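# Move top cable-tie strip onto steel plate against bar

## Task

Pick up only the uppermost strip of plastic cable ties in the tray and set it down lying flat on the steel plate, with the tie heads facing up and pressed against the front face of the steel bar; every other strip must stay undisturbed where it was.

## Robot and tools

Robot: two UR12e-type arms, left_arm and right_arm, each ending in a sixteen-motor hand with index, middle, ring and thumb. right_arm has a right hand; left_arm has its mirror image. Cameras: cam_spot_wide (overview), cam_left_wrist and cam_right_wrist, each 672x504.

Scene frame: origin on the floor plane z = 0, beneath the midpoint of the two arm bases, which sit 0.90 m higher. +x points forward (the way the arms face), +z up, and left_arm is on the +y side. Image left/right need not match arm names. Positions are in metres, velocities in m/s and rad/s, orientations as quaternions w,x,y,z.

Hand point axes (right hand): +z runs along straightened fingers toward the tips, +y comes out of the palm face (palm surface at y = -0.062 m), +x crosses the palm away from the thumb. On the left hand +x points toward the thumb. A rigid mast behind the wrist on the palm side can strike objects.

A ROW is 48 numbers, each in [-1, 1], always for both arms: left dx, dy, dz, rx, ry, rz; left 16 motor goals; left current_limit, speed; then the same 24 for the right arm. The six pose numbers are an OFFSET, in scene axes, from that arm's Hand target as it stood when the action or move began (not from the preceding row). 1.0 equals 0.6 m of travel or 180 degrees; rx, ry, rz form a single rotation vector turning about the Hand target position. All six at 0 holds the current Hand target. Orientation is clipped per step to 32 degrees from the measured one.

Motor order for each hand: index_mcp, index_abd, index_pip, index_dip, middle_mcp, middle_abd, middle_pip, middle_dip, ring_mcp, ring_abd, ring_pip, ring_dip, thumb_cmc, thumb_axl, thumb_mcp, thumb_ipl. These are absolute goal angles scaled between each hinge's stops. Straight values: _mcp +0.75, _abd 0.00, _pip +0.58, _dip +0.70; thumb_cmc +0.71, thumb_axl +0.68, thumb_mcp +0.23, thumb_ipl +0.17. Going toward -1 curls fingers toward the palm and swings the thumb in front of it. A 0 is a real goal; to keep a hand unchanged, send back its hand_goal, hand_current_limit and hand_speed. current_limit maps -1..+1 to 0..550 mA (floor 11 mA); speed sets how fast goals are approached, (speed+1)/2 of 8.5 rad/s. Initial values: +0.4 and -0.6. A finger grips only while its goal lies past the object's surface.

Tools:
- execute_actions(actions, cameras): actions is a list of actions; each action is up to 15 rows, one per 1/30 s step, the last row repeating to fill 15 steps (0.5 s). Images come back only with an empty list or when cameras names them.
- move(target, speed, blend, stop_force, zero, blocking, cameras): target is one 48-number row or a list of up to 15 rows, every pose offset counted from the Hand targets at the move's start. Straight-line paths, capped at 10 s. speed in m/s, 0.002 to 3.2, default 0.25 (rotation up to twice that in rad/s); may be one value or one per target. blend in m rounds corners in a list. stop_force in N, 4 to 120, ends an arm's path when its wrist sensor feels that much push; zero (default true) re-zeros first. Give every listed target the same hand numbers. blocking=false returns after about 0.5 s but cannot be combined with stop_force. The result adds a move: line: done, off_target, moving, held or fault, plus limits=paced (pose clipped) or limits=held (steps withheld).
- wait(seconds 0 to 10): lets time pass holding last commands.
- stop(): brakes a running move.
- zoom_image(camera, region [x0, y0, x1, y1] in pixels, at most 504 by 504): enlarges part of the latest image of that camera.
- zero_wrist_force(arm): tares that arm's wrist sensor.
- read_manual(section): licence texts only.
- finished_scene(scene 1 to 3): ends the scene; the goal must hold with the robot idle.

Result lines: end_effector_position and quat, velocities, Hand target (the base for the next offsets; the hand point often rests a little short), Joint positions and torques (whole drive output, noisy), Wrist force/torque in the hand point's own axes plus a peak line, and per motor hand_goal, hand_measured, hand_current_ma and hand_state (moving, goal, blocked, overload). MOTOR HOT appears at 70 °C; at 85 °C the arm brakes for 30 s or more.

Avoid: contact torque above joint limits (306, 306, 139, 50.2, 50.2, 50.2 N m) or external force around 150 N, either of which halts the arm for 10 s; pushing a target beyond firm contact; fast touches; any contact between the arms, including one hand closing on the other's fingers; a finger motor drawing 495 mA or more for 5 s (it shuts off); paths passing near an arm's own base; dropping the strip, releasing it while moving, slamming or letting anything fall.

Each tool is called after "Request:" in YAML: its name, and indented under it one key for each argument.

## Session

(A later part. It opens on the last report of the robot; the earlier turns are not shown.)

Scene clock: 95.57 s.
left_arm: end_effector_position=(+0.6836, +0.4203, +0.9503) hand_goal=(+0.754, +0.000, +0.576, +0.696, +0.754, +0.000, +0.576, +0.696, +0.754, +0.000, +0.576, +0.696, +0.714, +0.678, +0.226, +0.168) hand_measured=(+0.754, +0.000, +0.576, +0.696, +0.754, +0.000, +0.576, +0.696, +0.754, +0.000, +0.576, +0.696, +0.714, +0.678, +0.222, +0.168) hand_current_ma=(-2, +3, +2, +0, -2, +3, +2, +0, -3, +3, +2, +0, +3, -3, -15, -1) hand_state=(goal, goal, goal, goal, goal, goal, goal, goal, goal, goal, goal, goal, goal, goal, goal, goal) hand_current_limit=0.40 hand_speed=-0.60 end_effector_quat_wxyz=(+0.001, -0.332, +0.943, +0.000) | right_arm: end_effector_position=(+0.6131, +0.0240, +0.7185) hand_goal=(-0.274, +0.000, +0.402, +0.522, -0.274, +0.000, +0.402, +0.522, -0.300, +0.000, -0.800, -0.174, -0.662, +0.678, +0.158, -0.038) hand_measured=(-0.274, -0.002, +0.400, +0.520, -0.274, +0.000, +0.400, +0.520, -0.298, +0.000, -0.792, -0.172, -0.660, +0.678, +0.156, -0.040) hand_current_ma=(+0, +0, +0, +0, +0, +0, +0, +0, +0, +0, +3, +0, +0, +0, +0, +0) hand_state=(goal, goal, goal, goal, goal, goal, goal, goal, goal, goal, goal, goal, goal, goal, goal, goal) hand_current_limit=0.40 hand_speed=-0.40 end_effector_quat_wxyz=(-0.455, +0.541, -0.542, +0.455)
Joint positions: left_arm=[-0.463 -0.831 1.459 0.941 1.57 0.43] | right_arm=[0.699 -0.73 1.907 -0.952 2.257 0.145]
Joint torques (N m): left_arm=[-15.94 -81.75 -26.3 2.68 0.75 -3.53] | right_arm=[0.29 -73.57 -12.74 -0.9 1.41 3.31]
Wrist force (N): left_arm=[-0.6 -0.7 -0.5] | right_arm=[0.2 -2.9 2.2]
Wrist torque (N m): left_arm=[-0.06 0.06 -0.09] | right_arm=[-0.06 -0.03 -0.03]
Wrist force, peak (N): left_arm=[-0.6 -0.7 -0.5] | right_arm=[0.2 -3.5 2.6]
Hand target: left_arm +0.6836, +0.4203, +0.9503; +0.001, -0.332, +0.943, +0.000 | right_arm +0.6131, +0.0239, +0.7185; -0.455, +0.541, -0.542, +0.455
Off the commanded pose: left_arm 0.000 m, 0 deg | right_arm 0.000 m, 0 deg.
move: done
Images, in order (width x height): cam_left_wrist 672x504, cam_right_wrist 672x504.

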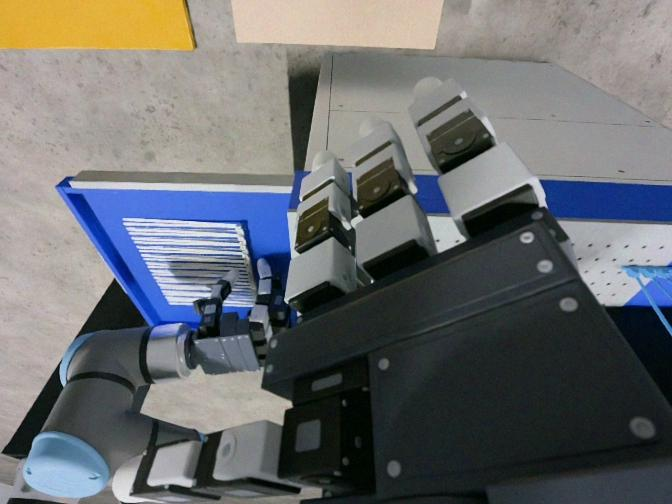

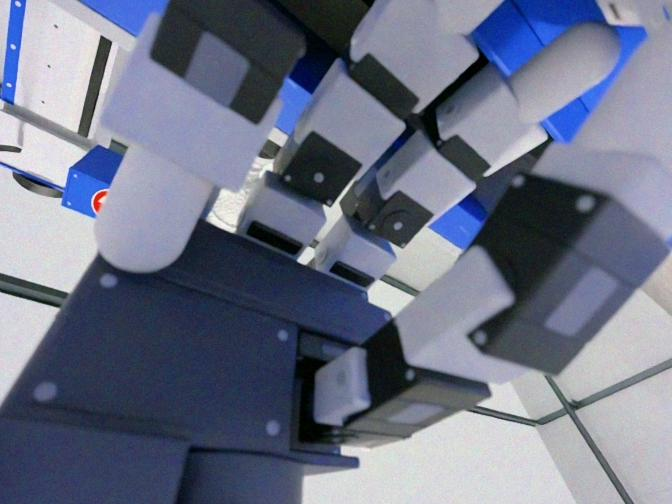

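Request:
move:
  target:
    - [0,0,0,0,0,0,0.754,0,0.576,0.696,0.754,0,0.576,0.696,0.754,0,0.576,0.696,0.714,0.678,0.226,0.168,0.4,-0.6, 0,-0.002,0,0,0,0,-0.34,0,0.402,0.522,-0.34,0,0.402,0.522,-0.3,0,-0.8,-0.174,-0.662,0.678,0.08,-0.038,0.2,-0.8]
    - [0,0,0,0,0,0,0.754,0,0.576,0.696,0.754,0,0.576,0.696,0.754,0,0.576,0.696,0.714,0.678,0.226,0.168,0.4,-0.6, 0,-0.002,0,0,0,0,-0.375,0,0.402,0.522,-0.375,0,0.402,0.522,-0.3,0,-0.8,-0.174,-0.662,0.678,0.05,-0.038,0.2,-0.8]
  speed: 0.04
  cameras: ["cam_left_wrist","cam_right_wrist"]

Request:
zoom_image:
  camera: "cam_left_wrist"
  region: [220, 220, 290, 310]

Request:
zoom_image:
  camera: "cam_right_wrist"
  region: [552, 0, 672, 90]

Scene clock: 98.03 s.
left_arm: end_effector_position=(+0.6836, +0.4203, +0.9503) hand_goal=(+0.754, +0.000, +0.576, +0.696, +0.754, +0.000, +0.576, +0.696, +0.754, +0.000, +0.576, +0.696, +0.714, +0.678, +0.226, +0.168) hand_measured=(+0.754, +0.000, +0.576, +0.696, +0.754, +0.000, +0.576, +0.696, +0.754, +0.000, +0.576, +0.696, +0.714, +0.678, +0.222, +0.168) hand_current_ma=(-2, +3, +2, +0, -2, +3, +2, +0, -3, +3, +2, +0, +3, -3, -15, -1) hand_state=(goal, goal, goal, goal, goal, goal, goal, goal, goal, goal, goal, goal, goal, goal, goal, goal) hand_current_limit=0.40 hand_speed=-0.60 end_effector_quat_wxyz=(+0.001, -0.332, +0.943, +0.000) | right_arm: end_effector_position=(+0.6131, +0.0227, +0.7185) hand_goal=(-0.374, +0.000, +0.402, +0.522, -0.374, +0.000, +0.402, +0.522, -0.300, +0.000, -0.800, -0.174, -0.662, +0.678, +0.050, -0.038) hand_measured=(-0.372, -0.002, +0.400, +0.520, -0.372, +0.000, +0.400, +0.520, -0.298, +0.000, -0.792, -0.172, -0.660, +0.678, +0.054, -0.040) hand_current_ma=(+1, +0, +0, +0, +1, +0, +0, +0, +0, +0, +3, +0, +0, +0, +1, +0) hand_state=(goal, goal, goal, goal, goal, goal, goal, goal, goal, goal, goal, goal, goal, goal, goal, goal) hand_current_limit=0.20 hand_speed=-0.80 end_effector_quat_wxyz=(-0.455, +0.541, -0.542, +0.455)
Joint positions: left_arm=[-0.463 -0.831 1.459 0.941 1.57 0.43] | right_arm=[0.698 -0.731 1.909 -0.954 2.256 0.144]
Joint torques (N m): left_arm=[-14.15 -83.38 -25.63 2.81 0.37 -3.54] | right_arm=[-13.82 -96.33 -17.66 -1.85 -1.3 -3.15]
Wrist force (N): left_arm=[-0.1 -0.5 0.0] | right_arm=[0.1 -2.9 2.1]
Wrist torque (N m): left_arm=[-0.08 0.01 -0.06] | right_arm=[-0.02 -0.01 -0.02]
Wrist force, peak (N): left_arm=[-0.5 -0.6 -0.3] | right_arm=[0.3 -3.2 2.6]
Hand target: left_arm +0.6836, +0.4203, +0.9503; +0.001, -0.332, +0.943, +0.000 | right_arm +0.6131, +0.0227, +0.7185; -0.455, +0.541, -0.542, +0.455
Off the commanded pose: left_arm 0.000 m, 0 deg | right_arm 0.000 m, 0 deg.
move: done
Images, in order (width x height): cam_left_wrist 672x504, cam_right_wrist 672x504.

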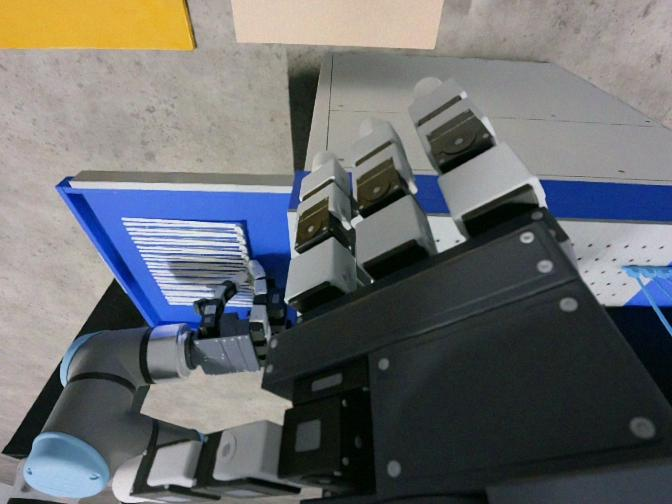

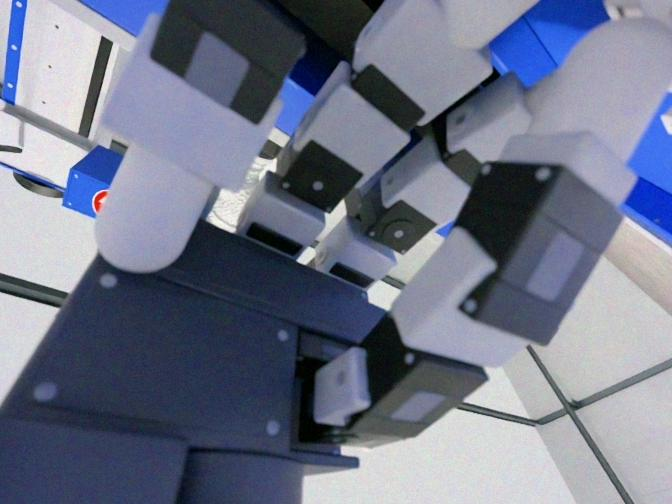

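Scaled by 5.600 from the camera's 672x504 image, which has a finer 960x720 frame.

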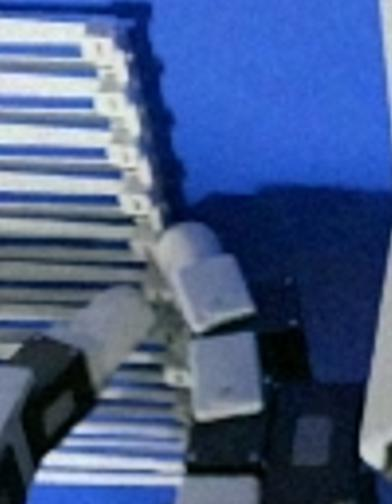

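Scaled by 4.200 from the camera's 672x504 image, which has a finer 960x720 frame.

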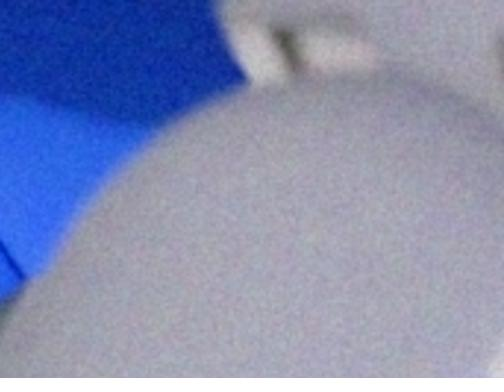

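Request:
move:
  target:
    - [0,0,0,0,0,0,0.754,0,0.576,0.696,0.754,0,0.576,0.696,0.754,0,0.576,0.696,0.714,0.678,0.226,0.168,0.4,-0.6, 0,0,0,0,0,0,-0.375,0,0.402,0.522,-0.375,0,0.402,0.522,-0.3,0,-0.8,-0.174,-0.662,0.678,0.02,-0.038,0.2,-0.8]
    - [0,0,0,0,0,0,0.754,0,0.576,0.696,0.754,0,0.576,0.696,0.754,0,0.576,0.696,0.714,0.678,0.226,0.168,0.4,-0.6, 0,0,0,0,0,0,-0.375,0,0.402,0.522,-0.375,0,0.402,0.522,-0.3,0,-0.8,-0.174,-0.662,0.678,-0.02,-0.038,0.2,-0.8]
  speed: 0.04
  cameras: ["cam_left_wrist","cam_right_wrist"]

Request:
zoom_image:
  camera: "cam_left_wrist"
  region: [220, 220, 290, 310]

Scene clock: 99.23 s.
left_arm: end_effector_position=(+0.6836, +0.4203, +0.9503) hand_goal=(+0.754, +0.000, +0.576, +0.696, +0.754, +0.000, +0.576, +0.696, +0.754, +0.000, +0.576, +0.696, +0.714, +0.678, +0.226, +0.168) hand_measured=(+0.754, +0.000, +0.576, +0.696, +0.754, +0.000, +0.576, +0.696, +0.754, +0.000, +0.576, +0.696, +0.714, +0.678, +0.222, +0.168) hand_current_ma=(-2, +3, +2, +0, -2, +3, +2, +0, -3, +3, +2, +0, +3, -3, -15, -1) hand_state=(goal, goal, goal, goal, goal, goal, goal, goal, goal, goal, goal, goal, goal, goal, goal, goal) hand_current_limit=0.40 hand_speed=-0.60 end_effector_quat_wxyz=(+0.001, -0.332, +0.943, +0.000) | right_arm: end_effector_position=(+0.6131, +0.0227, +0.7185) hand_goal=(-0.374, +0.000, +0.402, +0.522, -0.374, +0.000, +0.402, +0.522, -0.300, +0.000, -0.800, -0.174, -0.662, +0.678, -0.020, -0.038) hand_measured=(-0.372, -0.002, +0.400, +0.520, -0.372, +0.000, +0.400, +0.520, -0.298, +0.000, -0.792, -0.172, -0.660, +0.678, -0.016, -0.040) hand_current_ma=(+1, +0, +0, +0, +1, +0, +0, +0, +0, +0, +3, +0, +0, +0, +2, +0) hand_state=(goal, goal, goal, goal, goal, goal, goal, goal, goal, goal, goal, goal, goal, goal, goal, goal) hand_current_limit=0.20 hand_speed=-0.80 end_effector_quat_wxyz=(-0.455, +0.541, -0.542, +0.455)
Joint positions: left_arm=[-0.463 -0.831 1.459 0.941 1.57 0.43] | right_arm=[0.698 -0.731 1.909 -0.954 2.256 0.144]
Joint torques (N m): left_arm=[-15.97 -82.75 -26.12 2.72 0.48 -3.65] | right_arm=[-13.93 -93.97 -21.74 0.69 0.83 -3.26]
Wrist force (N): left_arm=[-0.5 -0.4 -0.3] | right_arm=[-0.2 -2.8 2.5]
Wrist torque (N m): left_arm=[-0.04 0.06 -0.10] | right_arm=[-0.05 0.01 -0.04]
Wrist force, peak (N): left_arm=[-0.4 -0.7 0.3] | right_arm=[-0.4 -3.3 2.3]
Hand target: left_arm +0.6836, +0.4203, +0.9503; +0.001, -0.332, +0.943, +0.000 | right_arm +0.6131, +0.0227, +0.7185; -0.455, +0.541, -0.542, +0.455
Off the commanded pose: left_arm 0.000 m, 0 deg | right_arm 0.000 m, 0 deg.
move: done
Images, in order (width x height): cam_left_wrist 672x504, cam_right_wrist 672x504.

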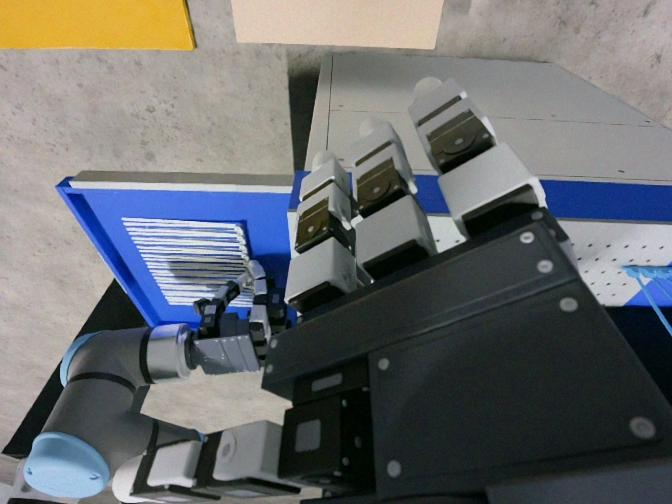

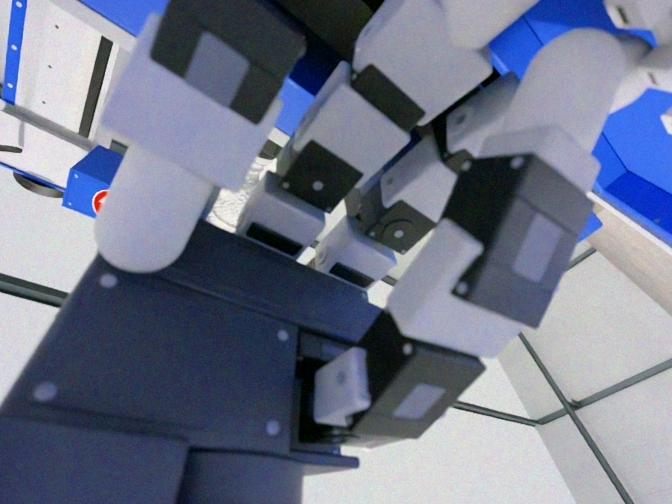

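Scaled by 5.600 from the camera's 672x504 image, which has a finer 960x720 frame.

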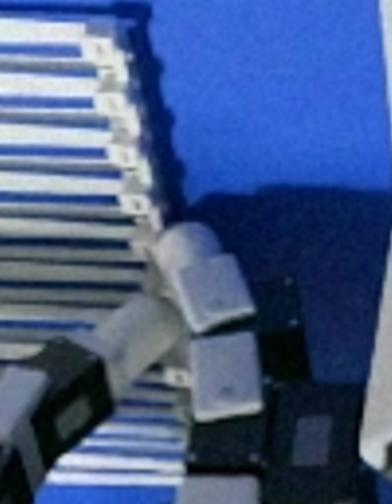

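Request:
move:
  target: [0,0,0,0,0,0,0.754,0,0.576,0.696,0.754,0,0.576,0.696,0.754,0,0.576,0.696,0.714,0.678,0.226,0.168,0.4,-0.6, 0,0,0,0,0,0,-0.34,0,0.402,0.522,-0.34,0,0.402,0.522,-0.3,0,-0.8,-0.174,-0.662,0.678,0.09,-0.038,0.2,-0.7]
  speed: 0.04

Request:
move:
  target: [0,0,0,0,0,0,0.754,0,0.576,0.696,0.754,0,0.576,0.696,0.754,0,0.576,0.696,0.714,0.678,0.226,0.168,0.4,-0.6, 0,0,-0.0092,0,0,0,-0.34,0,0.402,0.522,-0.34,0,0.402,0.522,-0.3,0,-0.8,-0.174,-0.662,0.678,0.09,-0.038,0.2,-0.7]
  speed: 0.01
  stop_force: 4
  cameras: ["cam_left_wrist"]

Request:
zoom_image:
  camera: "cam_left_wrist"
  region: [220, 220, 290, 310]

Scene clock: 100.17 s.
left_arm: end_effector_position=(+0.6836, +0.4203, +0.9503) hand_goal=(+0.754, +0.000, +0.576, +0.696, +0.754, +0.000, +0.576, +0.696, +0.754, +0.000, +0.576, +0.696, +0.714, +0.678, +0.226, +0.168) hand_measured=(+0.754, +0.000, +0.576, +0.696, +0.754, +0.000, +0.576, +0.696, +0.754, +0.000, +0.576, +0.696, +0.714, +0.678, +0.222, +0.168) hand_current_ma=(-2, +3, +2, +0, -2, +3, +2, +0, -3, +3, +2, +0, +3, -3, -15, -1) hand_state=(goal, goal, goal, goal, goal, goal, goal, goal, goal, goal, goal, goal, goal, goal, goal, goal) hand_current_limit=0.40 hand_speed=-0.60 end_effector_quat_wxyz=(+0.001, -0.332, +0.943, +0.000) | right_arm: end_effector_position=(+0.6131, +0.0227, +0.7185) hand_goal=(-0.340, +0.000, +0.402, +0.522, -0.340, +0.000, +0.402, +0.522, -0.300, +0.000, -0.800, -0.174, -0.662, +0.678, +0.090, -0.038) hand_measured=(-0.344, -0.002, +0.400, +0.520, -0.344, +0.000, +0.400, +0.520, -0.298, +0.000, -0.792, -0.172, -0.660, +0.678, +0.088, -0.040) hand_current_ma=(-1, +0, +0, +0, -1, +0, +0, +0, +0, +0, +3, +0, +0, +0, +0, +0) hand_state=(goal, goal, goal, goal, goal, goal, goal, goal, goal, goal, goal, goal, goal, goal, goal, goal) hand_current_limit=0.20 hand_speed=-0.70 end_effector_quat_wxyz=(-0.455, +0.541, -0.542, +0.455)
Joint positions: left_arm=[-0.463 -0.831 1.459 0.941 1.57 0.43] | right_arm=[0.698 -0.731 1.909 -0.954 2.256 0.144]
Joint torques (N m): left_arm=[-14.55 -84.52 -26.06 2.72 0.56 -3.54] | right_arm=[-9.88 -92.52 -22.26 0.63 0.71 -3.24]
Wrist force (N): left_arm=[-0.2 -0.4 0.0] | right_arm=[-0.1 -2.9 2.1]
Wrist torque (N m): left_arm=[-0.07 0.03 -0.08] | right_arm=[-0.02 0.00 -0.03]
Wrist force, peak (N): left_arm=[-0.6 -0.6 0.0] | right_arm=[-0.1 -3.2 2.4]
Hand target: left_arm +0.6836, +0.4203, +0.9503; +0.001, -0.332, +0.943, +0.000 | right_arm +0.6131, +0.0227, +0.7185; -0.455, +0.541, -0.542, +0.455
Off the commanded pose: left_arm 0.000 m, 0 deg | right_arm 0.000 m, 0 deg.
move: done

Scene clock: 101.33 s.
left_arm: end_effector_position=(+0.6836, +0.4203, +0.9503) hand_goal=(+0.754, +0.000, +0.576, +0.696, +0.754, +0.000, +0.576, +0.696, +0.754, +0.000, +0.576, +0.696, +0.714, +0.678, +0.226, +0.168) hand_measured=(+0.754, +0.000, +0.576, +0.696, +0.754, +0.000, +0.576, +0.696, +0.754, +0.000, +0.576, +0.696, +0.714, +0.678, +0.222, +0.168) hand_current_ma=(-2, +3, +2, +0, -2, +3, +2, +0, -3, +3, +2, +0, +3, -3, -15, -1) hand_state=(goal, goal, goal, goal, goal, goal, goal, goal, goal, goal, goal, goal, goal, goal, goal, goal) hand_current_limit=0.40 hand_speed=-0.60 end_effector_quat_wxyz=(+0.001, -0.332, +0.943, +0.000) | right_arm: end_effector_position=(+0.6131, +0.0227, +0.7129) hand_goal=(-0.340, +0.000, +0.402, +0.522, -0.340, +0.000, +0.402, +0.522, -0.300, +0.000, -0.800, -0.174, -0.662, +0.678, +0.090, -0.038) hand_measured=(-0.344, -0.002, +0.400, +0.520, -0.344, +0.000, +0.400, +0.520, -0.298, +0.000, -0.792, -0.172, -0.660, +0.678, +0.088, -0.040) hand_current_ma=(-1, +0, +0, +0, -1, +0, +0, +0, +0, +0, +3, +0, +0, +0, +0, +0) hand_state=(goal, goal, goal, goal, goal, goal, goal, goal, goal, goal, goal, goal, goal, goal, goal, goal) hand_current_limit=0.20 hand_speed=-0.70 end_effector_quat_wxyz=(-0.455, +0.541, -0.542, +0.455)
Joint positions: left_arm=[-0.463 -0.831 1.459 0.941 1.57 0.43] | right_arm=[0.698 -0.722 1.907 -0.96 2.256 0.144]
Joint torques (N m): left_arm=[-13.62 -85.07 -26.12 2.96 0.54 -3.43] | right_arm=[-9.52 -100.32 -17.4 0.91 0.91 -3.35]
Wrist force (N): left_arm=[0.1 -0.6 0.0] | right_arm=[-0.1 -2.9 1.9]
Wrist torque (N m): left_arm=[-0.07 -0.01 -0.05] | right_arm=[-0.02 0.01 -0.04]
Wrist force, peak (N): left_arm=[-0.5 -0.9 0.0] | right_arm=[-0.1 -3.3 2.4]
Hand target: left_arm +0.6836, +0.4203, +0.9503; +0.001, -0.332, +0.943, +0.000 | right_arm +0.6131, +0.0227, +0.7129; -0.455, +0.541, -0.542, +0.455
Off the commanded pose: left_arm 0.000 m, 0 deg | right_arm 0.000 m, 0 deg.
move: done
Images, in order (width x height): cam_left_wrist 672x504.

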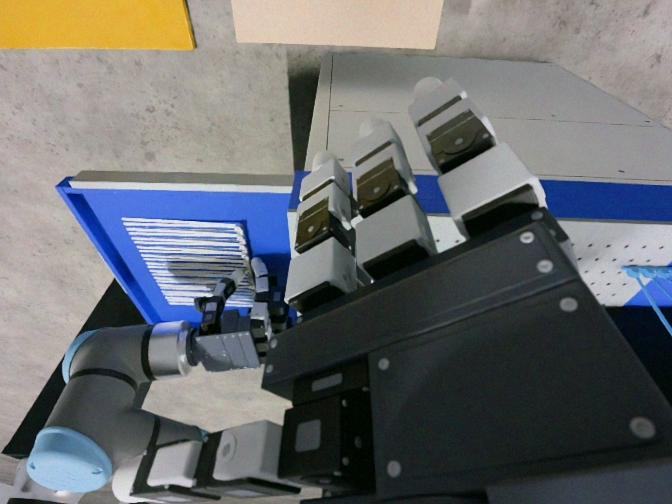

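Scaled by 5.600 from the camera's 672x504 image, which has a finer 960x720 frame.

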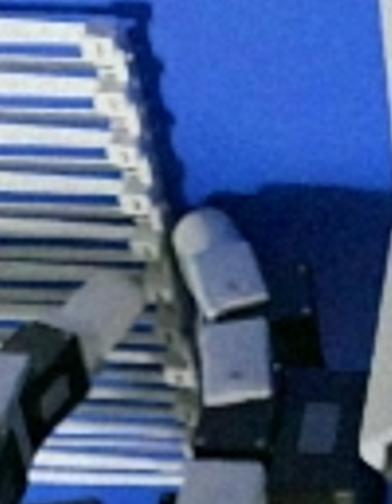

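Request:
move:
  target:
    - [0,0,0,0,0,0,0.754,0,0.576,0.696,0.754,0,0.576,0.696,0.754,0,0.576,0.696,0.714,0.678,0.226,0.168,0.4,-0.6, 0,0,0,0,0,0,-0.37,0,0.402,0.522,-0.37,0,0.402,0.522,-0.3,0,-0.8,-0.174,-0.662,0.678,0.06,-0.038,0,-0.85]
    - [0,0,0,0,0,0,0.754,0,0.576,0.696,0.754,0,0.576,0.696,0.754,0,0.576,0.696,0.714,0.678,0.226,0.168,0.4,-0.6, 0,0,0,0,0,0,-0.37,0,0.402,0.522,-0.37,0,0.402,0.522,-0.3,0,-0.8,-0.174,-0.662,0.678,0.03,-0.038,0,-0.85]
    - [0,0,0,0,0,0,0.754,0,0.576,0.696,0.754,0,0.576,0.696,0.754,0,0.576,0.696,0.714,0.678,0.226,0.168,0.4,-0.6, 0,0,0,0,0,0,-0.37,0,0.402,0.522,-0.37,0,0.402,0.522,-0.3,0,-0.8,-0.174,-0.662,0.678,0.0,-0.038,0,-0.85]
  speed: 0.04
  cameras: ["cam_left_wrist"]

Request:
zoom_image:
  camera: "cam_left_wrist"
  region: [220, 220, 290, 310]

Scene clock: 103.13 s.
left_arm: end_effector_position=(+0.6836, +0.4203, +0.9503) hand_goal=(+0.754, +0.000, +0.576, +0.696, +0.754, +0.000, +0.576, +0.696, +0.754, +0.000, +0.576, +0.696, +0.714, +0.678, +0.226, +0.168) hand_measured=(+0.754, +0.000, +0.576, +0.696, +0.754, +0.000, +0.576, +0.696, +0.754, +0.000, +0.576, +0.696, +0.714, +0.678, +0.222, +0.168) hand_current_ma=(-2, +3, +2, +0, -2, +3, +2, +0, -3, +3, +2, +0, +3, -3, -15, -1) hand_state=(goal, goal, goal, goal, goal, goal, goal, goal, goal, goal, goal, goal, goal, goal, goal, goal) hand_current_limit=0.40 hand_speed=-0.60 end_effector_quat_wxyz=(+0.001, -0.332, +0.943, +0.000) | right_arm: end_effector_position=(+0.6131, +0.0227, +0.7129) hand_goal=(-0.370, +0.000, +0.402, +0.522, -0.370, +0.000, +0.402, +0.522, -0.300, +0.000, -0.800, -0.174, -0.662, +0.678, +0.000, -0.038) hand_measured=(-0.358, -0.002, +0.408, +0.524, -0.358, +0.000, +0.408, +0.524, -0.298, +0.000, -0.792, -0.172, -0.660, +0.678, +0.048, -0.028) hand_current_ma=(+7, +0, +2, +0, +6, +0, +2, +0, +0, +0, +3, +0, +0, +0, +97, +6) hand_state=(goal, goal, goal, goal, goal, goal, goal, goal, goal, goal, goal, goal, goal, goal, blocked, goal) hand_current_limit=0.00 hand_speed=-0.85 end_effector_quat_wxyz=(-0.455, +0.541, -0.542, +0.455)
Joint positions: left_arm=[-0.463 -0.831 1.459 0.941 1.57 0.43] | right_arm=[0.698 -0.722 1.907 -0.96 2.256 0.144]
Joint torques (N m): left_arm=[-13.24 -86.44 -26.43 2.59 0.07 -3.39] | right_arm=[-6.5 -97.47 -13.07 1.36 0.59 -3.38]
Wrist force (N): left_arm=[-0.4 -0.4 0.2] | right_arm=[0.0 -3.5 2.0]
Wrist torque (N m): left_arm=[-0.07 0.05 -0.09] | right_arm=[-0.07 -0.01 -0.02]
Wrist force, peak (N): left_arm=[-0.5 -0.8 0.2] | right_arm=[-0.1 -4.1 2.2]
Hand target: left_arm +0.6836, +0.4203, +0.9503; +0.001, -0.332, +0.943, +0.000 | right_arm +0.6131, +0.0227, +0.7129; -0.455, +0.541, -0.542, +0.455
Off the commanded pose: left_arm 0.000 m, 0 deg | right_arm 0.000 m, 0 deg.
move: done
Images, in order (width x height): cam_left_wrist 672x504.

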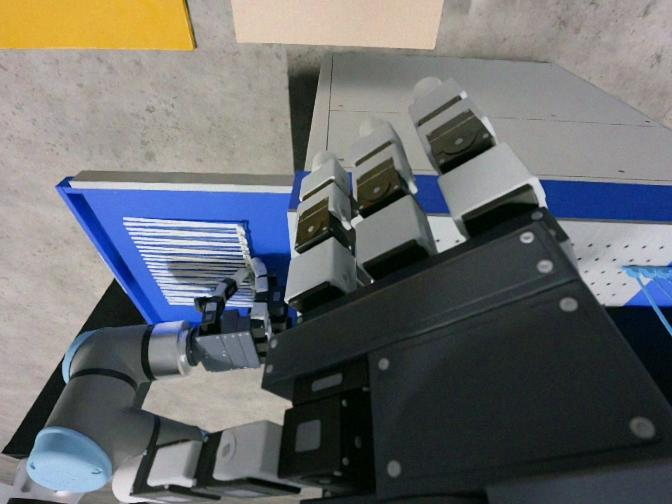

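Scaled by 5.600 from the camera's 672x504 image, which has a finer 960x720 frame.

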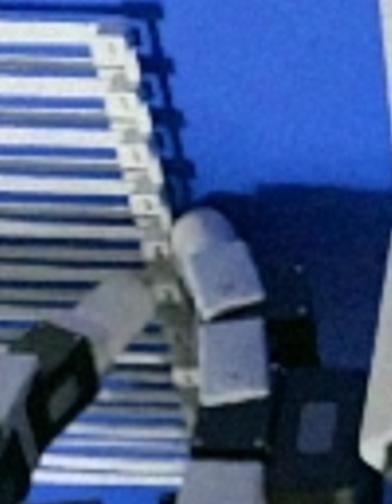

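Request:
move:
  target: [0,0,0,0,0,0,0.754,0,0.576,0.696,0.754,0,0.576,0.696,0.754,0,0.576,0.696,0.714,0.678,0.226,0.168,0.4,-0.6, 0,0,0,0,0,0,-0.39,0,0.402,0.522,-0.39,0,0.402,0.522,-0.3,0,-0.8,-0.174,-0.662,0.678,-0.06,-0.038,0.3,-0.85]
  speed: 0.04

Request:
move:
  target: [0,0,0,0,0,0,0.754,0,0.576,0.696,0.754,0,0.576,0.696,0.754,0,0.576,0.696,0.714,0.678,0.226,0.168,0.4,-0.6, 0,0,0.025,0,0,0,-0.39,0,0.402,0.522,-0.39,0,0.402,0.522,-0.3,0,-0.8,-0.174,-0.662,0.678,-0.06,-0.038,0.3,-0.85]
  speed: 0.02
  cameras: ["cam_left_wrist"]

Request:
zoom_image:
  camera: "cam_left_wrist"
  region: [110, 200, 300, 330]

Scene clock: 103.87 s.
left_arm: end_effector_position=(+0.6836, +0.4203, +0.9503) hand_goal=(+0.754, +0.000, +0.576, +0.696, +0.754, +0.000, +0.576, +0.696, +0.754, +0.000, +0.576, +0.696, +0.714, +0.678, +0.226, +0.168) hand_measured=(+0.754, +0.000, +0.576, +0.696, +0.754, +0.000, +0.576, +0.696, +0.754, +0.000, +0.576, +0.696, +0.714, +0.678, +0.222, +0.168) hand_current_ma=(-2, +3, +2, +0, -2, +3, +2, +0, -3, +3, +2, +0, +3, -3, -15, -1) hand_state=(goal, goal, goal, goal, goal, goal, goal, goal, goal, goal, goal, goal, goal, goal, goal, goal) hand_current_limit=0.40 hand_speed=-0.60 end_effector_quat_wxyz=(+0.001, -0.332, +0.943, +0.000) | right_arm: end_effector_position=(+0.6131, +0.0227, +0.7129) hand_goal=(-0.390, +0.000, +0.402, +0.522, -0.390, +0.000, +0.402, +0.522, -0.300, +0.000, -0.800, -0.174, -0.662, +0.678, -0.060, -0.038) hand_measured=(-0.358, -0.002, +0.418, +0.526, -0.360, +0.000, +0.416, +0.528, -0.298, +0.000, -0.792, -0.172, -0.660, +0.678, +0.028, -0.020) hand_current_ma=(+34, +0, +9, +1, +32, +0, +7, +2, +0, +0, +3, +0, +0, +0, +264, +20) hand_state=(blocked, goal, goal, goal, blocked, goal, goal, goal, goal, goal, goal, goal, goal, goal, blocked, goal) hand_current_limit=0.30 hand_speed=-0.85 end_effector_quat_wxyz=(-0.455, +0.541, -0.542, +0.455)
Joint positions: left_arm=[-0.463 -0.831 1.459 0.941 1.57 0.43] | right_arm=[0.698 -0.722 1.907 -0.96 2.256 0.144]
Joint torques (N m): left_arm=[-15 -86.2 -26.42 3 0.34 -3.66] | right_arm=[-6.04 -96.11 -10.92 1.48 0.75 -2.78]
Wrist force (N): left_arm=[-0.2 -0.3 -0.2] | right_arm=[0.1 -5.2 1.6]
Wrist torque (N m): left_arm=[-0.04 0.03 -0.08] | right_arm=[-0.11 -0.01 -0.02]
Wrist force, peak (N): left_arm=[-0.5 -0.6 -0.1] | right_arm=[-0.3 -5.7 1.1]
Hand target: left_arm +0.6836, +0.4203, +0.9503; +0.001, -0.332, +0.943, +0.000 | right_arm +0.6131, +0.0227, +0.7129; -0.455, +0.541, -0.542, +0.455
Off the commanded pose: left_arm 0.000 m, 0 deg | right_arm 0.000 m, 0 deg.
move: done

Scene clock: 104.87 s.
left_arm: end_effector_position=(+0.6836, +0.4203, +0.9503) hand_goal=(+0.754, +0.000, +0.576, +0.696, +0.754, +0.000, +0.576, +0.696, +0.754, +0.000, +0.576, +0.696, +0.714, +0.678, +0.226, +0.168) hand_measured=(+0.754, +0.000, +0.576, +0.696, +0.754, +0.000, +0.576, +0.696, +0.754, +0.000, +0.576, +0.696, +0.714, +0.678, +0.222, +0.168) hand_current_ma=(-2, +3, +2, +0, -2, +3, +2, +0, -3, +3, +2, +0, +3, -3, -15, -1) hand_state=(goal, goal, goal, goal, goal, goal, goal, goal, goal, goal, goal, goal, goal, goal, goal, goal) hand_current_limit=0.40 hand_speed=-0.60 end_effector_quat_wxyz=(+0.001, -0.332, +0.943, +0.000) | right_arm: end_effector_position=(+0.6131, +0.0227, +0.7281) hand_goal=(-0.390, +0.000, +0.402, +0.522, -0.390, +0.000, +0.402, +0.522, -0.300, +0.000, -0.800, -0.174, -0.662, +0.678, -0.060, -0.038) hand_measured=(-0.388, -0.002, +0.406, +0.526, -0.388, +0.000, +0.406, +0.526, -0.298, +0.000, -0.792, -0.172, -0.662, +0.678, -0.054, -0.034) hand_current_ma=(+1, +0, +1, +1, +0, +0, +1, +1, +0, +0, +3, +0, +0, +0, +2, +1) hand_state=(goal, goal, goal, goal, goal, goal, goal, goal, goal, goal, goal, goal, goal, goal, goal, goal) hand_current_limit=0.30 hand_speed=-0.85 end_effector_quat_wxyz=(-0.455, +0.541, -0.542, +0.455)
Joint positions: left_arm=[-0.463 -0.831 1.459 0.941 1.57 0.43] | right_arm=[0.698 -0.746 1.912 -0.942 2.256 0.144]
Joint torques (N m): left_arm=[-15.13 -88.29 -26.76 2.9 0.41 -3.6] | right_arm=[-3.97 -63.78 -14.79 -2.44 1.21 -2.97]
Wrist force (N): left_arm=[-0.4 -0.1 -0.1] | right_arm=[-0.1 -3.0 2.1]
Wrist torque (N m): left_arm=[-0.03 0.05 -0.10] | right_arm=[-0.04 0.01 -0.04]
Wrist force, peak (N): left_arm=[-0.3 -1.0 0.2] | right_arm=[0.1 -4.6 1.8]
Hand target: left_arm +0.6836, +0.4203, +0.9503; +0.001, -0.332, +0.943, +0.000 | right_arm +0.6131, +0.0227, +0.7279; -0.455, +0.541, -0.542, +0.455
Off the commanded pose: left_arm 0.000 m, 0 deg | right_arm 0.000 m, 0 deg.
move: done
Images, in order (width x height): cam_left_wrist 672x504.

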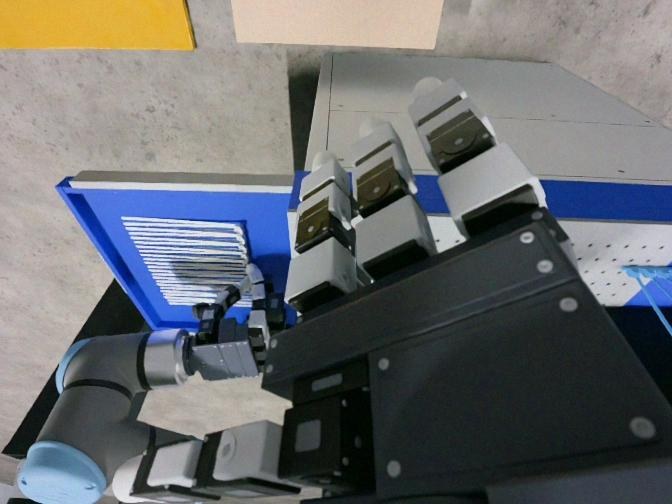

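Scaled by 2.653 from the camera's 672x504 image, which has a finer 960x720 frame.

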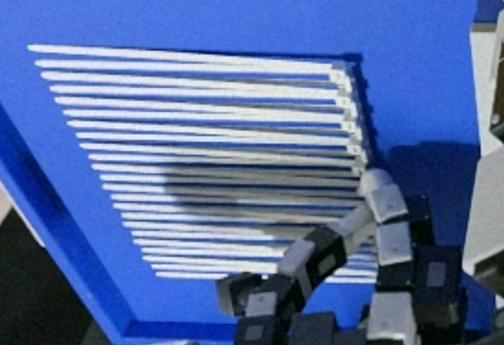

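Request:
move:
  target: [0,0,0,0,0,0,0.754,0,0.576,0.696,0.754,0,0.576,0.696,0.754,0,0.576,0.696,0.714,0.678,0.226,0.168,0.4,-0.6, 0,0,0,0,0,0,-0.178,0,0.314,0.377,-0.178,0,0.314,0.377,-0.3,0,-0.8,-0.174,-0.662,0.678,0.011,0.168,0.3,-0.6]
  speed: 0.04
  cameras: ["cam_left_wrist","cam_right_wrist"]

Request:
zoom_image:
  camera: "cam_left_wrist"
  region: [220, 220, 290, 310]

Scene clock: 110.30 s.
left_arm: end_effector_position=(+0.6836, +0.4203, +0.9503) hand_goal=(+0.754, +0.000, +0.576, +0.696, +0.754, +0.000, +0.576, +0.696, +0.754, +0.000, +0.576, +0.696, +0.714, +0.678, +0.226, +0.168) hand_measured=(+0.754, +0.000, +0.576, +0.696, +0.754, +0.000, +0.576, +0.696, +0.754, +0.000, +0.576, +0.696, +0.714, +0.678, +0.222, +0.168) hand_current_ma=(-2, +3, +2, +0, -2, +3, +2, +0, -3, +3, +2, +0, +3, -3, -15, -1) hand_state=(goal, goal, goal, goal, goal, goal, goal, goal, goal, goal, goal, goal, goal, goal, goal, goal) hand_current_limit=0.40 hand_speed=-0.60 end_effector_quat_wxyz=(+0.001, -0.332, +0.943, +0.000) | right_arm: end_effector_position=(+0.6131, +0.0227, +0.7279) hand_goal=(-0.178, +0.000, +0.314, +0.378, -0.178, +0.000, +0.314, +0.378, -0.300, +0.000, -0.800, -0.174, -0.662, +0.678, +0.012, +0.168) hand_measured=(-0.184, -0.002, +0.318, +0.382, -0.184, +0.000, +0.316, +0.382, -0.298, +0.000, -0.792, -0.172, -0.662, +0.678, +0.010, +0.166) hand_current_ma=(-2, +0, +1, +1, -2, +0, +0, +1, +0, +0, +3, +0, +0, +0, +0, +0) hand_state=(goal, goal, goal, goal, goal, goal, goal, goal, goal, goal, goal, goal, goal, goal, goal, goal) hand_current_limit=0.30 hand_speed=-0.60 end_effector_quat_wxyz=(-0.455, +0.541, -0.542, +0.455)
Joint positions: left_arm=[-0.463 -0.831 1.459 0.941 1.57 0.43] | right_arm=[0.698 -0.746 1.912 -0.942 2.256 0.144]
Joint torques (N m): left_arm=[-13.2 -86.57 -26.43 2.64 -0.01 -3.76] | right_arm=[0.33 -65.5 -23.95 -3.42 0.52 0.85]
Wrist force (N): left_arm=[-0.2 -0.5 -0.1] | right_arm=[0.1 -3.0 2.2]
Wrist torque (N m): left_arm=[-0.06 0.02 -0.07] | right_arm=[-0.07 -0.03 -0.02]
Wrist force, peak (N): left_arm=[-0.3 -0.9 0.0] | right_arm=[0.1 -3.2 2.5]
Hand target: left_arm +0.6836, +0.4203, +0.9503; +0.001, -0.332, +0.943, +0.000 | right_arm +0.6131, +0.0227, +0.7279; -0.455, +0.541, -0.542, +0.455
Off the commanded pose: left_arm 0.000 m, 0 deg | right_arm 0.000 m, 0 deg.
move: done
Images, in order (width x height): cam_left_wrist 672x504, cam_right_wrist 672x504.

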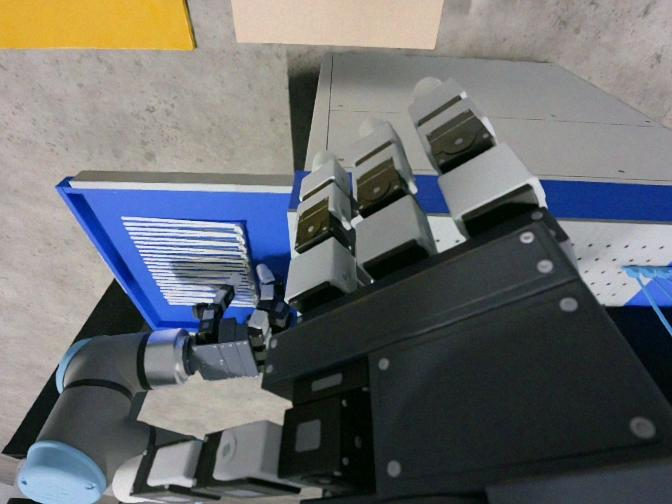

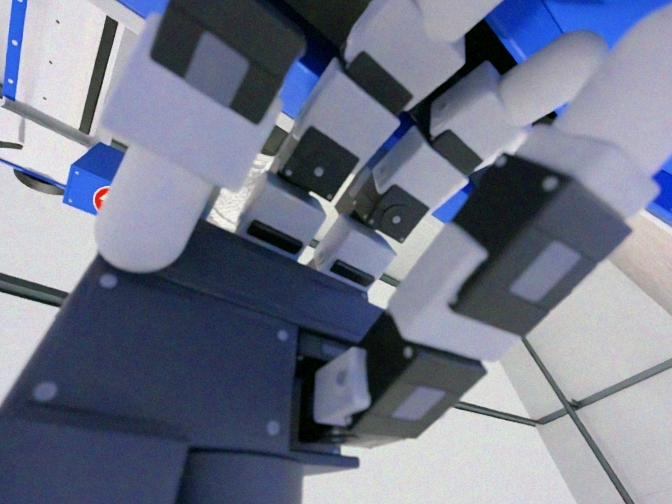

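Scaled by 5.600 from the camera's 672x504 image, which has a finer 960x720 frame.

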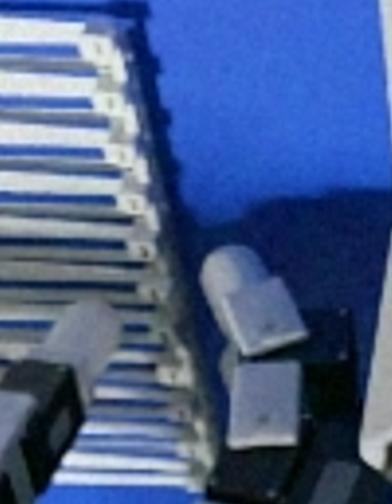

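Request:
move:
  target: [0,0,0,0,0,0,0.754,0,0.576,0.696,0.754,0,0.576,0.696,0.754,0,0.576,0.696,0.714,0.678,0.226,0.168,0.4,-0.6, -0.0043,-0.002,0,0,0,0,-0.178,0,0.314,0.377,-0.178,0,0.314,0.377,-0.3,0,-0.8,-0.174,-0.662,0.678,0.011,0.168,0.3,-0.6]
  speed: 0.04

Request:
move:
  target: [0,0,0,0,0,0,0.754,0,0.576,0.696,0.754,0,0.576,0.696,0.754,0,0.576,0.696,0.714,0.678,0.226,0.168,0.4,-0.6, 0,0,-0.0282,0,0,0,-0.178,0,0.314,0.377,-0.178,0,0.314,0.377,-0.3,0,-0.8,-0.174,-0.662,0.678,0.011,0.168,0.3,-0.6]
  speed: 0.012
  stop_force: 4
  cameras: ["cam_left_wrist"]

Request:
zoom_image:
  camera: "cam_left_wrist"
  region: [220, 220, 290, 310]

Scene clock: 111.30 s.
left_arm: end_effector_position=(+0.6836, +0.4203, +0.9503) hand_goal=(+0.754, +0.000, +0.576, +0.696, +0.754, +0.000, +0.576, +0.696, +0.754, +0.000, +0.576, +0.696, +0.714, +0.678, +0.226, +0.168) hand_measured=(+0.754, +0.000, +0.576, +0.696, +0.754, +0.000, +0.576, +0.696, +0.754, +0.000, +0.576, +0.696, +0.714, +0.678, +0.222, +0.168) hand_current_ma=(-2, +3, +2, +0, -2, +3, +2, +0, -3, +3, +2, +0, +3, -3, -15, -1) hand_state=(goal, goal, goal, goal, goal, goal, goal, goal, goal, goal, goal, goal, goal, goal, goal, goal) hand_current_limit=0.40 hand_speed=-0.60 end_effector_quat_wxyz=(+0.001, -0.332, +0.943, +0.000) | right_arm: end_effector_position=(+0.6105, +0.0214, +0.7279) hand_goal=(-0.178, +0.000, +0.314, +0.378, -0.178, +0.000, +0.314, +0.378, -0.300, +0.000, -0.800, -0.174, -0.662, +0.678, +0.012, +0.168) hand_measured=(-0.184, -0.002, +0.318, +0.382, -0.184, +0.000, +0.316, +0.382, -0.298, +0.000, -0.792, -0.172, -0.662, +0.678, +0.010, +0.166) hand_current_ma=(-2, +0, +1, +1, -2, +0, +0, +1, +0, +0, +3, +0, +0, +0, +0, +0) hand_state=(goal, goal, goal, goal, goal, goal, goal, goal, goal, goal, goal, goal, goal, goal, goal, goal) hand_current_limit=0.30 hand_speed=-0.60 end_effector_quat_wxyz=(-0.455, +0.541, -0.542, +0.455)
Joint positions: left_arm=[-0.463 -0.831 1.459 0.941 1.57 0.43] | right_arm=[0.699 -0.748 1.918 -0.945 2.257 0.145]
Joint torques (N m): left_arm=[-14.66 -85.75 -27.02 2.58 -0.26 -3.42] | right_arm=[19.45 -96.5 -17.75 -2.42 2.88 3.81]
Wrist force (N): left_arm=[-0.4 -0.3 -0.1] | right_arm=[0.1 -2.9 2.0]
Wrist torque (N m): left_arm=[-0.05 0.04 -0.09] | right_arm=[-0.05 -0.02 -0.01]
Wrist force, peak (N): left_arm=[-0.7 -0.5 0.1] | right_arm=[0.1 -3.4 2.2]
Hand target: left_arm +0.6836, +0.4203, +0.9503; +0.001, -0.332, +0.943, +0.000 | right_arm +0.6105, +0.0215, +0.7279; -0.455, +0.541, -0.542, +0.455
Off the commanded pose: left_arm 0.000 m, 0 deg | right_arm 0.000 m, 0 deg.
move: done

Scene clock: 113.83 s.
left_arm: end_effector_position=(+0.6836, +0.4203, +0.9503) hand_goal=(+0.754, +0.000, +0.576, +0.696, +0.754, +0.000, +0.576, +0.696, +0.754, +0.000, +0.576, +0.696, +0.714, +0.678, +0.226, +0.168) hand_measured=(+0.754, +0.000, +0.576, +0.696, +0.754, +0.000, +0.576, +0.696, +0.754, +0.000, +0.576, +0.696, +0.714, +0.678, +0.222, +0.168) hand_current_ma=(-2, +3, +2, +0, -2, +3, +2, +0, -3, +3, +2, +0, +3, -3, -15, -1) hand_state=(goal, goal, goal, goal, goal, goal, goal, goal, goal, goal, goal, goal, goal, goal, goal, goal) hand_current_limit=0.40 hand_speed=-0.60 end_effector_quat_wxyz=(+0.001, -0.332, +0.943, +0.000) | right_arm: end_effector_position=(+0.6105, +0.0215, +0.7110) hand_goal=(-0.178, +0.000, +0.314, +0.378, -0.178, +0.000, +0.314, +0.378, -0.300, +0.000, -0.800, -0.174, -0.662, +0.678, +0.012, +0.168) hand_measured=(-0.184, -0.002, +0.318, +0.382, -0.184, +0.000, +0.316, +0.382, -0.298, +0.000, -0.792, -0.172, -0.662, +0.678, +0.010, +0.166) hand_current_ma=(-2, +0, +1, +1, -2, +0, +0, +1, +0, +0, +3, +0, +0, +0, +0, +0) hand_state=(goal, goal, goal, goal, goal, goal, goal, goal, goal, goal, goal, goal, goal, goal, goal, goal) hand_current_limit=0.30 hand_speed=-0.60 end_effector_quat_wxyz=(-0.455, +0.541, -0.542, +0.455)
Joint positions: left_arm=[-0.463 -0.831 1.459 0.941 1.57 0.43] | right_arm=[0.699 -0.72 1.911 -0.966 2.257 0.145]
Joint torques (N m): left_arm=[-13.4 -85.67 -26.35 2.85 0.03 -3.6] | right_arm=[20.84 -95.62 -11.42 1.45 0.1 3.69]
Wrist force (N): left_arm=[-0.3 -0.4 -0.2] | right_arm=[-0.1 -4.3 1.9]
Wrist torque (N m): left_arm=[-0.06 0.04 -0.09] | right_arm=[-0.17 0.01 -0.03]
Wrist force, peak (N): left_arm=[-0.9 -0.5 -0.1] | right_arm=[0.0 -4.8 1.9]
Hand target: left_arm +0.6836, +0.4203, +0.9503; +0.001, -0.332, +0.943, +0.000 | right_arm +0.6105, +0.0215, +0.7110; -0.455, +0.541, -0.542, +0.455
Off the commanded pose: left_arm 0.000 m, 0 deg | right_arm 0.000 m, 0 deg.
move: done
Images, in order (width x height): cam_left_wrist 672x504.

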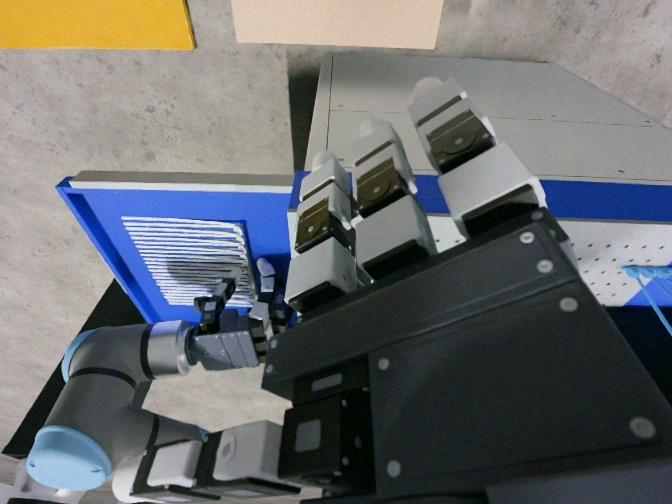

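Scaled by 5.600 from the camera's 672x504 image, which has a finer 960x720 frame.

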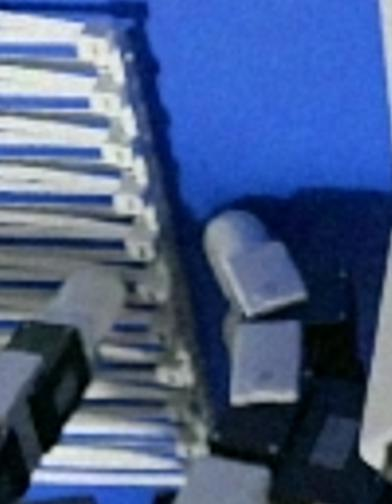

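Request:
move:
  target: [0,0,0,0,0,0,0.754,0,0.576,0.696,0.754,0,0.576,0.696,0.754,0,0.576,0.696,0.714,0.678,0.226,0.168,0.4,-0.6, 0,0,0.0015,0,0,0,-0.27,0,0.314,0.377,-0.27,0,0.314,0.377,-0.3,0,-0.8,-0.174,-0.662,0.678,0.011,0.168,0.0,-0.8]
  speed: 0.04

Request:
move:
  target:
    - [0,0,0,0,0,0,0.754,0,0.576,0.696,0.754,0,0.576,0.696,0.754,0,0.576,0.696,0.714,0.678,0.226,0.168,0.4,-0.6, 0,0,0,0,0,0,-0.28,0,0.314,0.377,-0.28,0,0.314,0.377,-0.3,0,-0.8,-0.174,-0.662,0.678,-0.03,0.168,0.0,-0.85]
    - [0,0,0,0,0,0,0.754,0,0.576,0.696,0.754,0,0.576,0.696,0.754,0,0.576,0.696,0.714,0.678,0.226,0.168,0.4,-0.6, 0,0,0,0,0,0,-0.288,0,0.314,0.377,-0.288,0,0.314,0.377,-0.3,0,-0.8,-0.174,-0.662,0.678,-0.06,0.168,0.0,-0.85]
  speed: 0.04
  cameras: ["cam_left_wrist","cam_right_wrist"]

Request:
zoom_image:
  camera: "cam_left_wrist"
  region: [220, 220, 290, 310]

Scene clock: 114.80 s.
left_arm: end_effector_position=(+0.6836, +0.4203, +0.9503) hand_goal=(+0.754, +0.000, +0.576, +0.696, +0.754, +0.000, +0.576, +0.696, +0.754, +0.000, +0.576, +0.696, +0.714, +0.678, +0.226, +0.168) hand_measured=(+0.754, +0.000, +0.576, +0.696, +0.754, +0.000, +0.576, +0.696, +0.754, +0.000, +0.576, +0.696, +0.714, +0.678, +0.222, +0.168) hand_current_ma=(-2, +3, +2, +0, -2, +3, +2, +0, -3, +3, +2, +0, +3, -3, -15, -1) hand_state=(goal, goal, goal, goal, goal, goal, goal, goal, goal, goal, goal, goal, goal, goal, goal, goal) hand_current_limit=0.40 hand_speed=-0.60 end_effector_quat_wxyz=(+0.001, -0.332, +0.943, +0.000) | right_arm: end_effector_position=(+0.6105, +0.0215, +0.7119) hand_goal=(-0.270, +0.000, +0.314, +0.378, -0.270, +0.000, +0.314, +0.378, -0.300, +0.000, -0.800, -0.174, -0.662, +0.678, +0.012, +0.168) hand_measured=(-0.268, -0.002, +0.318, +0.382, -0.270, +0.000, +0.316, +0.382, -0.298, +0.000, -0.792, -0.172, -0.662, +0.678, +0.010, +0.166) hand_current_ma=(+0, +0, +1, +1, +0, +0, +0, +1, +0, +0, +3, +0, +0, +0, +0, +0) hand_state=(goal, goal, goal, goal, goal, goal, goal, goal, goal, goal, goal, goal, goal, goal, goal, goal) hand_current_limit=0.00 hand_speed=-0.80 end_effector_quat_wxyz=(-0.455, +0.541, -0.542, +0.455)
Joint positions: left_arm=[-0.463 -0.831 1.459 0.941 1.57 0.43] | right_arm=[0.699 -0.722 1.912 -0.965 2.257 0.145]
Joint torques (N m): left_arm=[-13.56 -86.64 -26.29 2.59 0.17 -3.47] | right_arm=[18.05 -93.55 -9.66 1.21 -0.06 2.25]
Wrist force (N): left_arm=[-0.6 -0.4 0.1] | right_arm=[0.0 -3.5 2.5]
Wrist torque (N m): left_arm=[-0.09 0.08 -0.11] | right_arm=[-0.15 -0.02 -0.03]
Wrist force, peak (N): left_arm=[-0.6 -0.5 -0.1] | right_arm=[-0.5 -4.3 1.9]
Hand target: left_arm +0.6836, +0.4203, +0.9503; +0.001, -0.332, +0.943, +0.000 | right_arm +0.6105, +0.0215, +0.7119; -0.455, +0.541, -0.542, +0.455
Off the commanded pose: left_arm 0.000 m, 0 deg | right_arm 0.000 m, 0 deg.
move: done

Scene clock: 115.80 s.
left_arm: end_effector_position=(+0.6836, +0.4203, +0.9503) hand_goal=(+0.754, +0.000, +0.576, +0.696, +0.754, +0.000, +0.576, +0.696, +0.754, +0.000, +0.576, +0.696, +0.714, +0.678, +0.226, +0.168) hand_measured=(+0.754, +0.000, +0.576, +0.696, +0.754, +0.000, +0.576, +0.696, +0.754, +0.000, +0.576, +0.696, +0.714, +0.678, +0.222, +0.168) hand_current_ma=(-2, +3, +2, +0, -2, +3, +2, +0, -3, +3, +2, +0, +3, -3, -15, -1) hand_state=(goal, goal, goal, goal, goal, goal, goal, goal, goal, goal, goal, goal, goal, goal, goal, goal) hand_current_limit=0.40 hand_speed=-0.60 end_effector_quat_wxyz=(+0.001, -0.332, +0.943, +0.000) | right_arm: end_effector_position=(+0.6105, +0.0215, +0.7119) hand_goal=(-0.288, +0.000, +0.314, +0.378, -0.288, +0.000, +0.314, +0.378, -0.300, +0.000, -0.800, -0.174, -0.662, +0.678, -0.060, +0.168) hand_measured=(-0.280, -0.002, +0.318, +0.382, -0.282, +0.000, +0.316, +0.382, -0.298, +0.000, -0.792, -0.172, -0.662, +0.678, -0.034, +0.172) hand_current_ma=(+3, +0, +1, +1, +2, +0, +0, +1, +0, +0, +3, +0, +0, +0, +33, +1) hand_state=(goal, goal, goal, goal, goal, goal, goal, goal, goal, goal, goal, goal, goal, goal, blocked, goal) hand_current_limit=0.00 hand_speed=-0.85 end_effector_quat_wxyz=(-0.455, +0.541, -0.542, +0.455)
Joint positions: left_arm=[-0.463 -0.831 1.459 0.941 1.57 0.43] | right_arm=[0.699 -0.722 1.912 -0.965 2.257 0.145]
Joint torques (N m): left_arm=[-14.31 -88.73 -26.37 2.5 -0.16 -3.51] | right_arm=[17.77 -89.1 -11.71 -0.28 -0.32 1.99]
Wrist force (N): left_arm=[-0.2 -0.5 0.0] | right_arm=[0.1 -2.8 2.2]
Wrist torque (N m): left_arm=[-0.09 0.02 -0.08] | right_arm=[-0.04 -0.01 -0.02]
Wrist force, peak (N): left_arm=[-0.4 -0.8 0.0] | right_arm=[-0.1 -3.4 1.9]
Hand target: left_arm +0.6836, +0.4203, +0.9503; +0.001, -0.332, +0.943, +0.000 | right_arm +0.6105, +0.0215, +0.7119; -0.455, +0.541, -0.542, +0.455
Off the commanded pose: left_arm 0.000 m, 0 deg | right_arm 0.000 m, 0 deg.
move: done
Images, in order (width x height): cam_left_wrist 672x504, cam_right_wrist 672x504.

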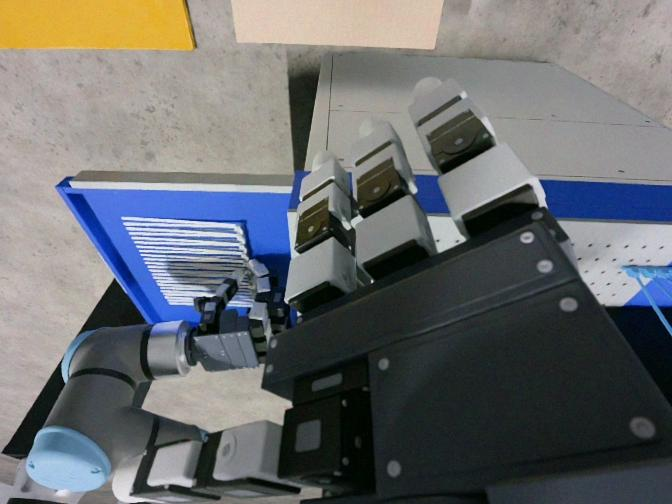

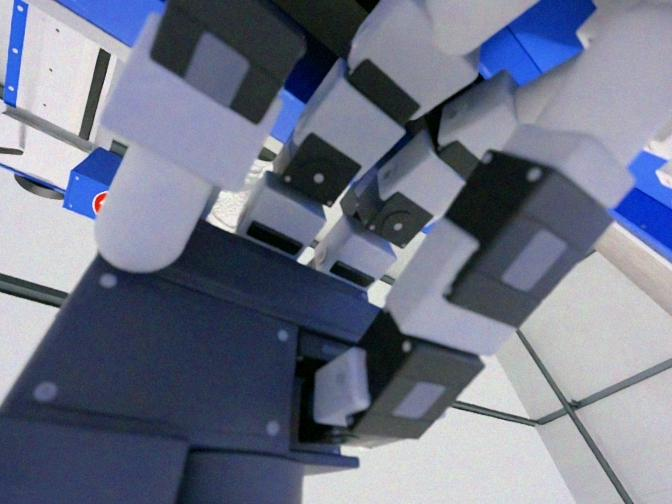

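Scaled by 5.600 from the camera's 672x504 image, which has a finer 960x720 frame.

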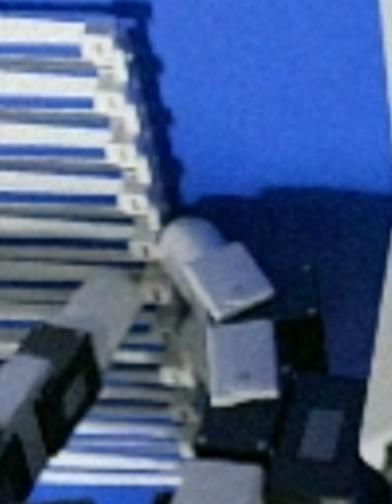

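Request:
move:
  target: [0,0,0,0,0,0,0.754,0,0.576,0.696,0.754,0,0.576,0.696,0.754,0,0.576,0.696,0.714,0.678,0.226,0.168,0.4,-0.6, 0,0,0,0,0,0,-0.31,0,0.314,0.377,-0.31,0,0.314,0.377,-0.3,0,-0.8,-0.174,-0.662,0.678,-0.10,0.168,0.1,-0.85]
  speed: 0.04
  cameras: ["cam_left_wrist"]

Request:
zoom_image:
  camera: "cam_left_wrist"
  region: [220, 220, 290, 310]

Scene clock: 116.47 s.
left_arm: end_effector_position=(+0.6836, +0.4203, +0.9503) hand_goal=(+0.754, +0.000, +0.576, +0.696, +0.754, +0.000, +0.576, +0.696, +0.754, +0.000, +0.576, +0.696, +0.714, +0.678, +0.226, +0.168) hand_measured=(+0.754, +0.000, +0.576, +0.696, +0.754, +0.000, +0.576, +0.696, +0.754, +0.000, +0.576, +0.696, +0.714, +0.678, +0.222, +0.168) hand_current_ma=(-2, +3, +2, +0, -2, +3, +2, +0, -3, +3, +2, +0, +3, -3, -15, -1) hand_state=(goal, goal, goal, goal, goal, goal, goal, goal, goal, goal, goal, goal, goal, goal, goal, goal) hand_current_limit=0.40 hand_speed=-0.60 end_effector_quat_wxyz=(+0.001, -0.332, +0.943, +0.000) | right_arm: end_effector_position=(+0.6105, +0.0215, +0.7119) hand_goal=(-0.310, +0.000, +0.314, +0.378, -0.310, +0.000, +0.314, +0.378, -0.300, +0.000, -0.800, -0.174, -0.662, +0.678, -0.100, +0.168) hand_measured=(-0.282, -0.002, +0.322, +0.382, -0.284, +0.000, +0.320, +0.382, -0.298, +0.000, -0.792, -0.172, -0.662, +0.678, -0.044, +0.180) hand_current_ma=(+28, +0, +3, +1, +24, +0, +2, +1, +0, +0, +3, +0, +0, +0, +123, +9) hand_state=(blocked, goal, goal, goal, blocked, goal, goal, goal, goal, goal, goal, goal, goal, goal, blocked, goal) hand_current_limit=0.10 hand_speed=-0.85 end_effector_quat_wxyz=(-0.455, +0.541, -0.542, +0.455)
Joint positions: left_arm=[-0.463 -0.831 1.459 0.941 1.57 0.43] | right_arm=[0.699 -0.722 1.912 -0.965 2.257 0.145]
Joint torques (N m): left_arm=[-14.73 -87.68 -26.29 2.74 -0.49 -3.41] | right_arm=[15.89 -83.06 -13.33 -1.6 -0.33 1.31]
Wrist force (N): left_arm=[-0.3 -0.2 0.0] | right_arm=[0.1 -3.0 2.3]
Wrist torque (N m): left_arm=[-0.04 0.04 -0.09] | right_arm=[-0.09 -0.02 -0.02]
Wrist force, peak (N): left_arm=[0.1 -0.8 -0.1] | right_arm=[-0.4 -3.0 2.4]
Hand target: left_arm +0.6836, +0.4203, +0.9503; +0.001, -0.332, +0.943, +0.000 | right_arm +0.6105, +0.0215, +0.7119; -0.455, +0.541, -0.542, +0.455
Off the commanded pose: left_arm 0.000 m, 0 deg | right_arm 0.000 m, 0 deg.
move: done
Images, in order (width x height): cam_left_wrist 672x504.

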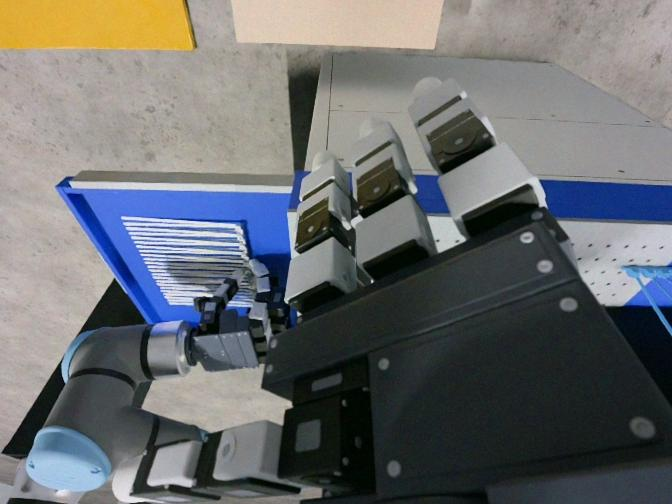

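Scaled by 5.600 from the camera's 672x504 image, which has a finer 960x720 frame.

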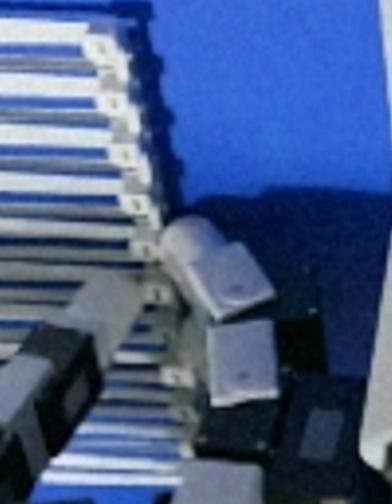

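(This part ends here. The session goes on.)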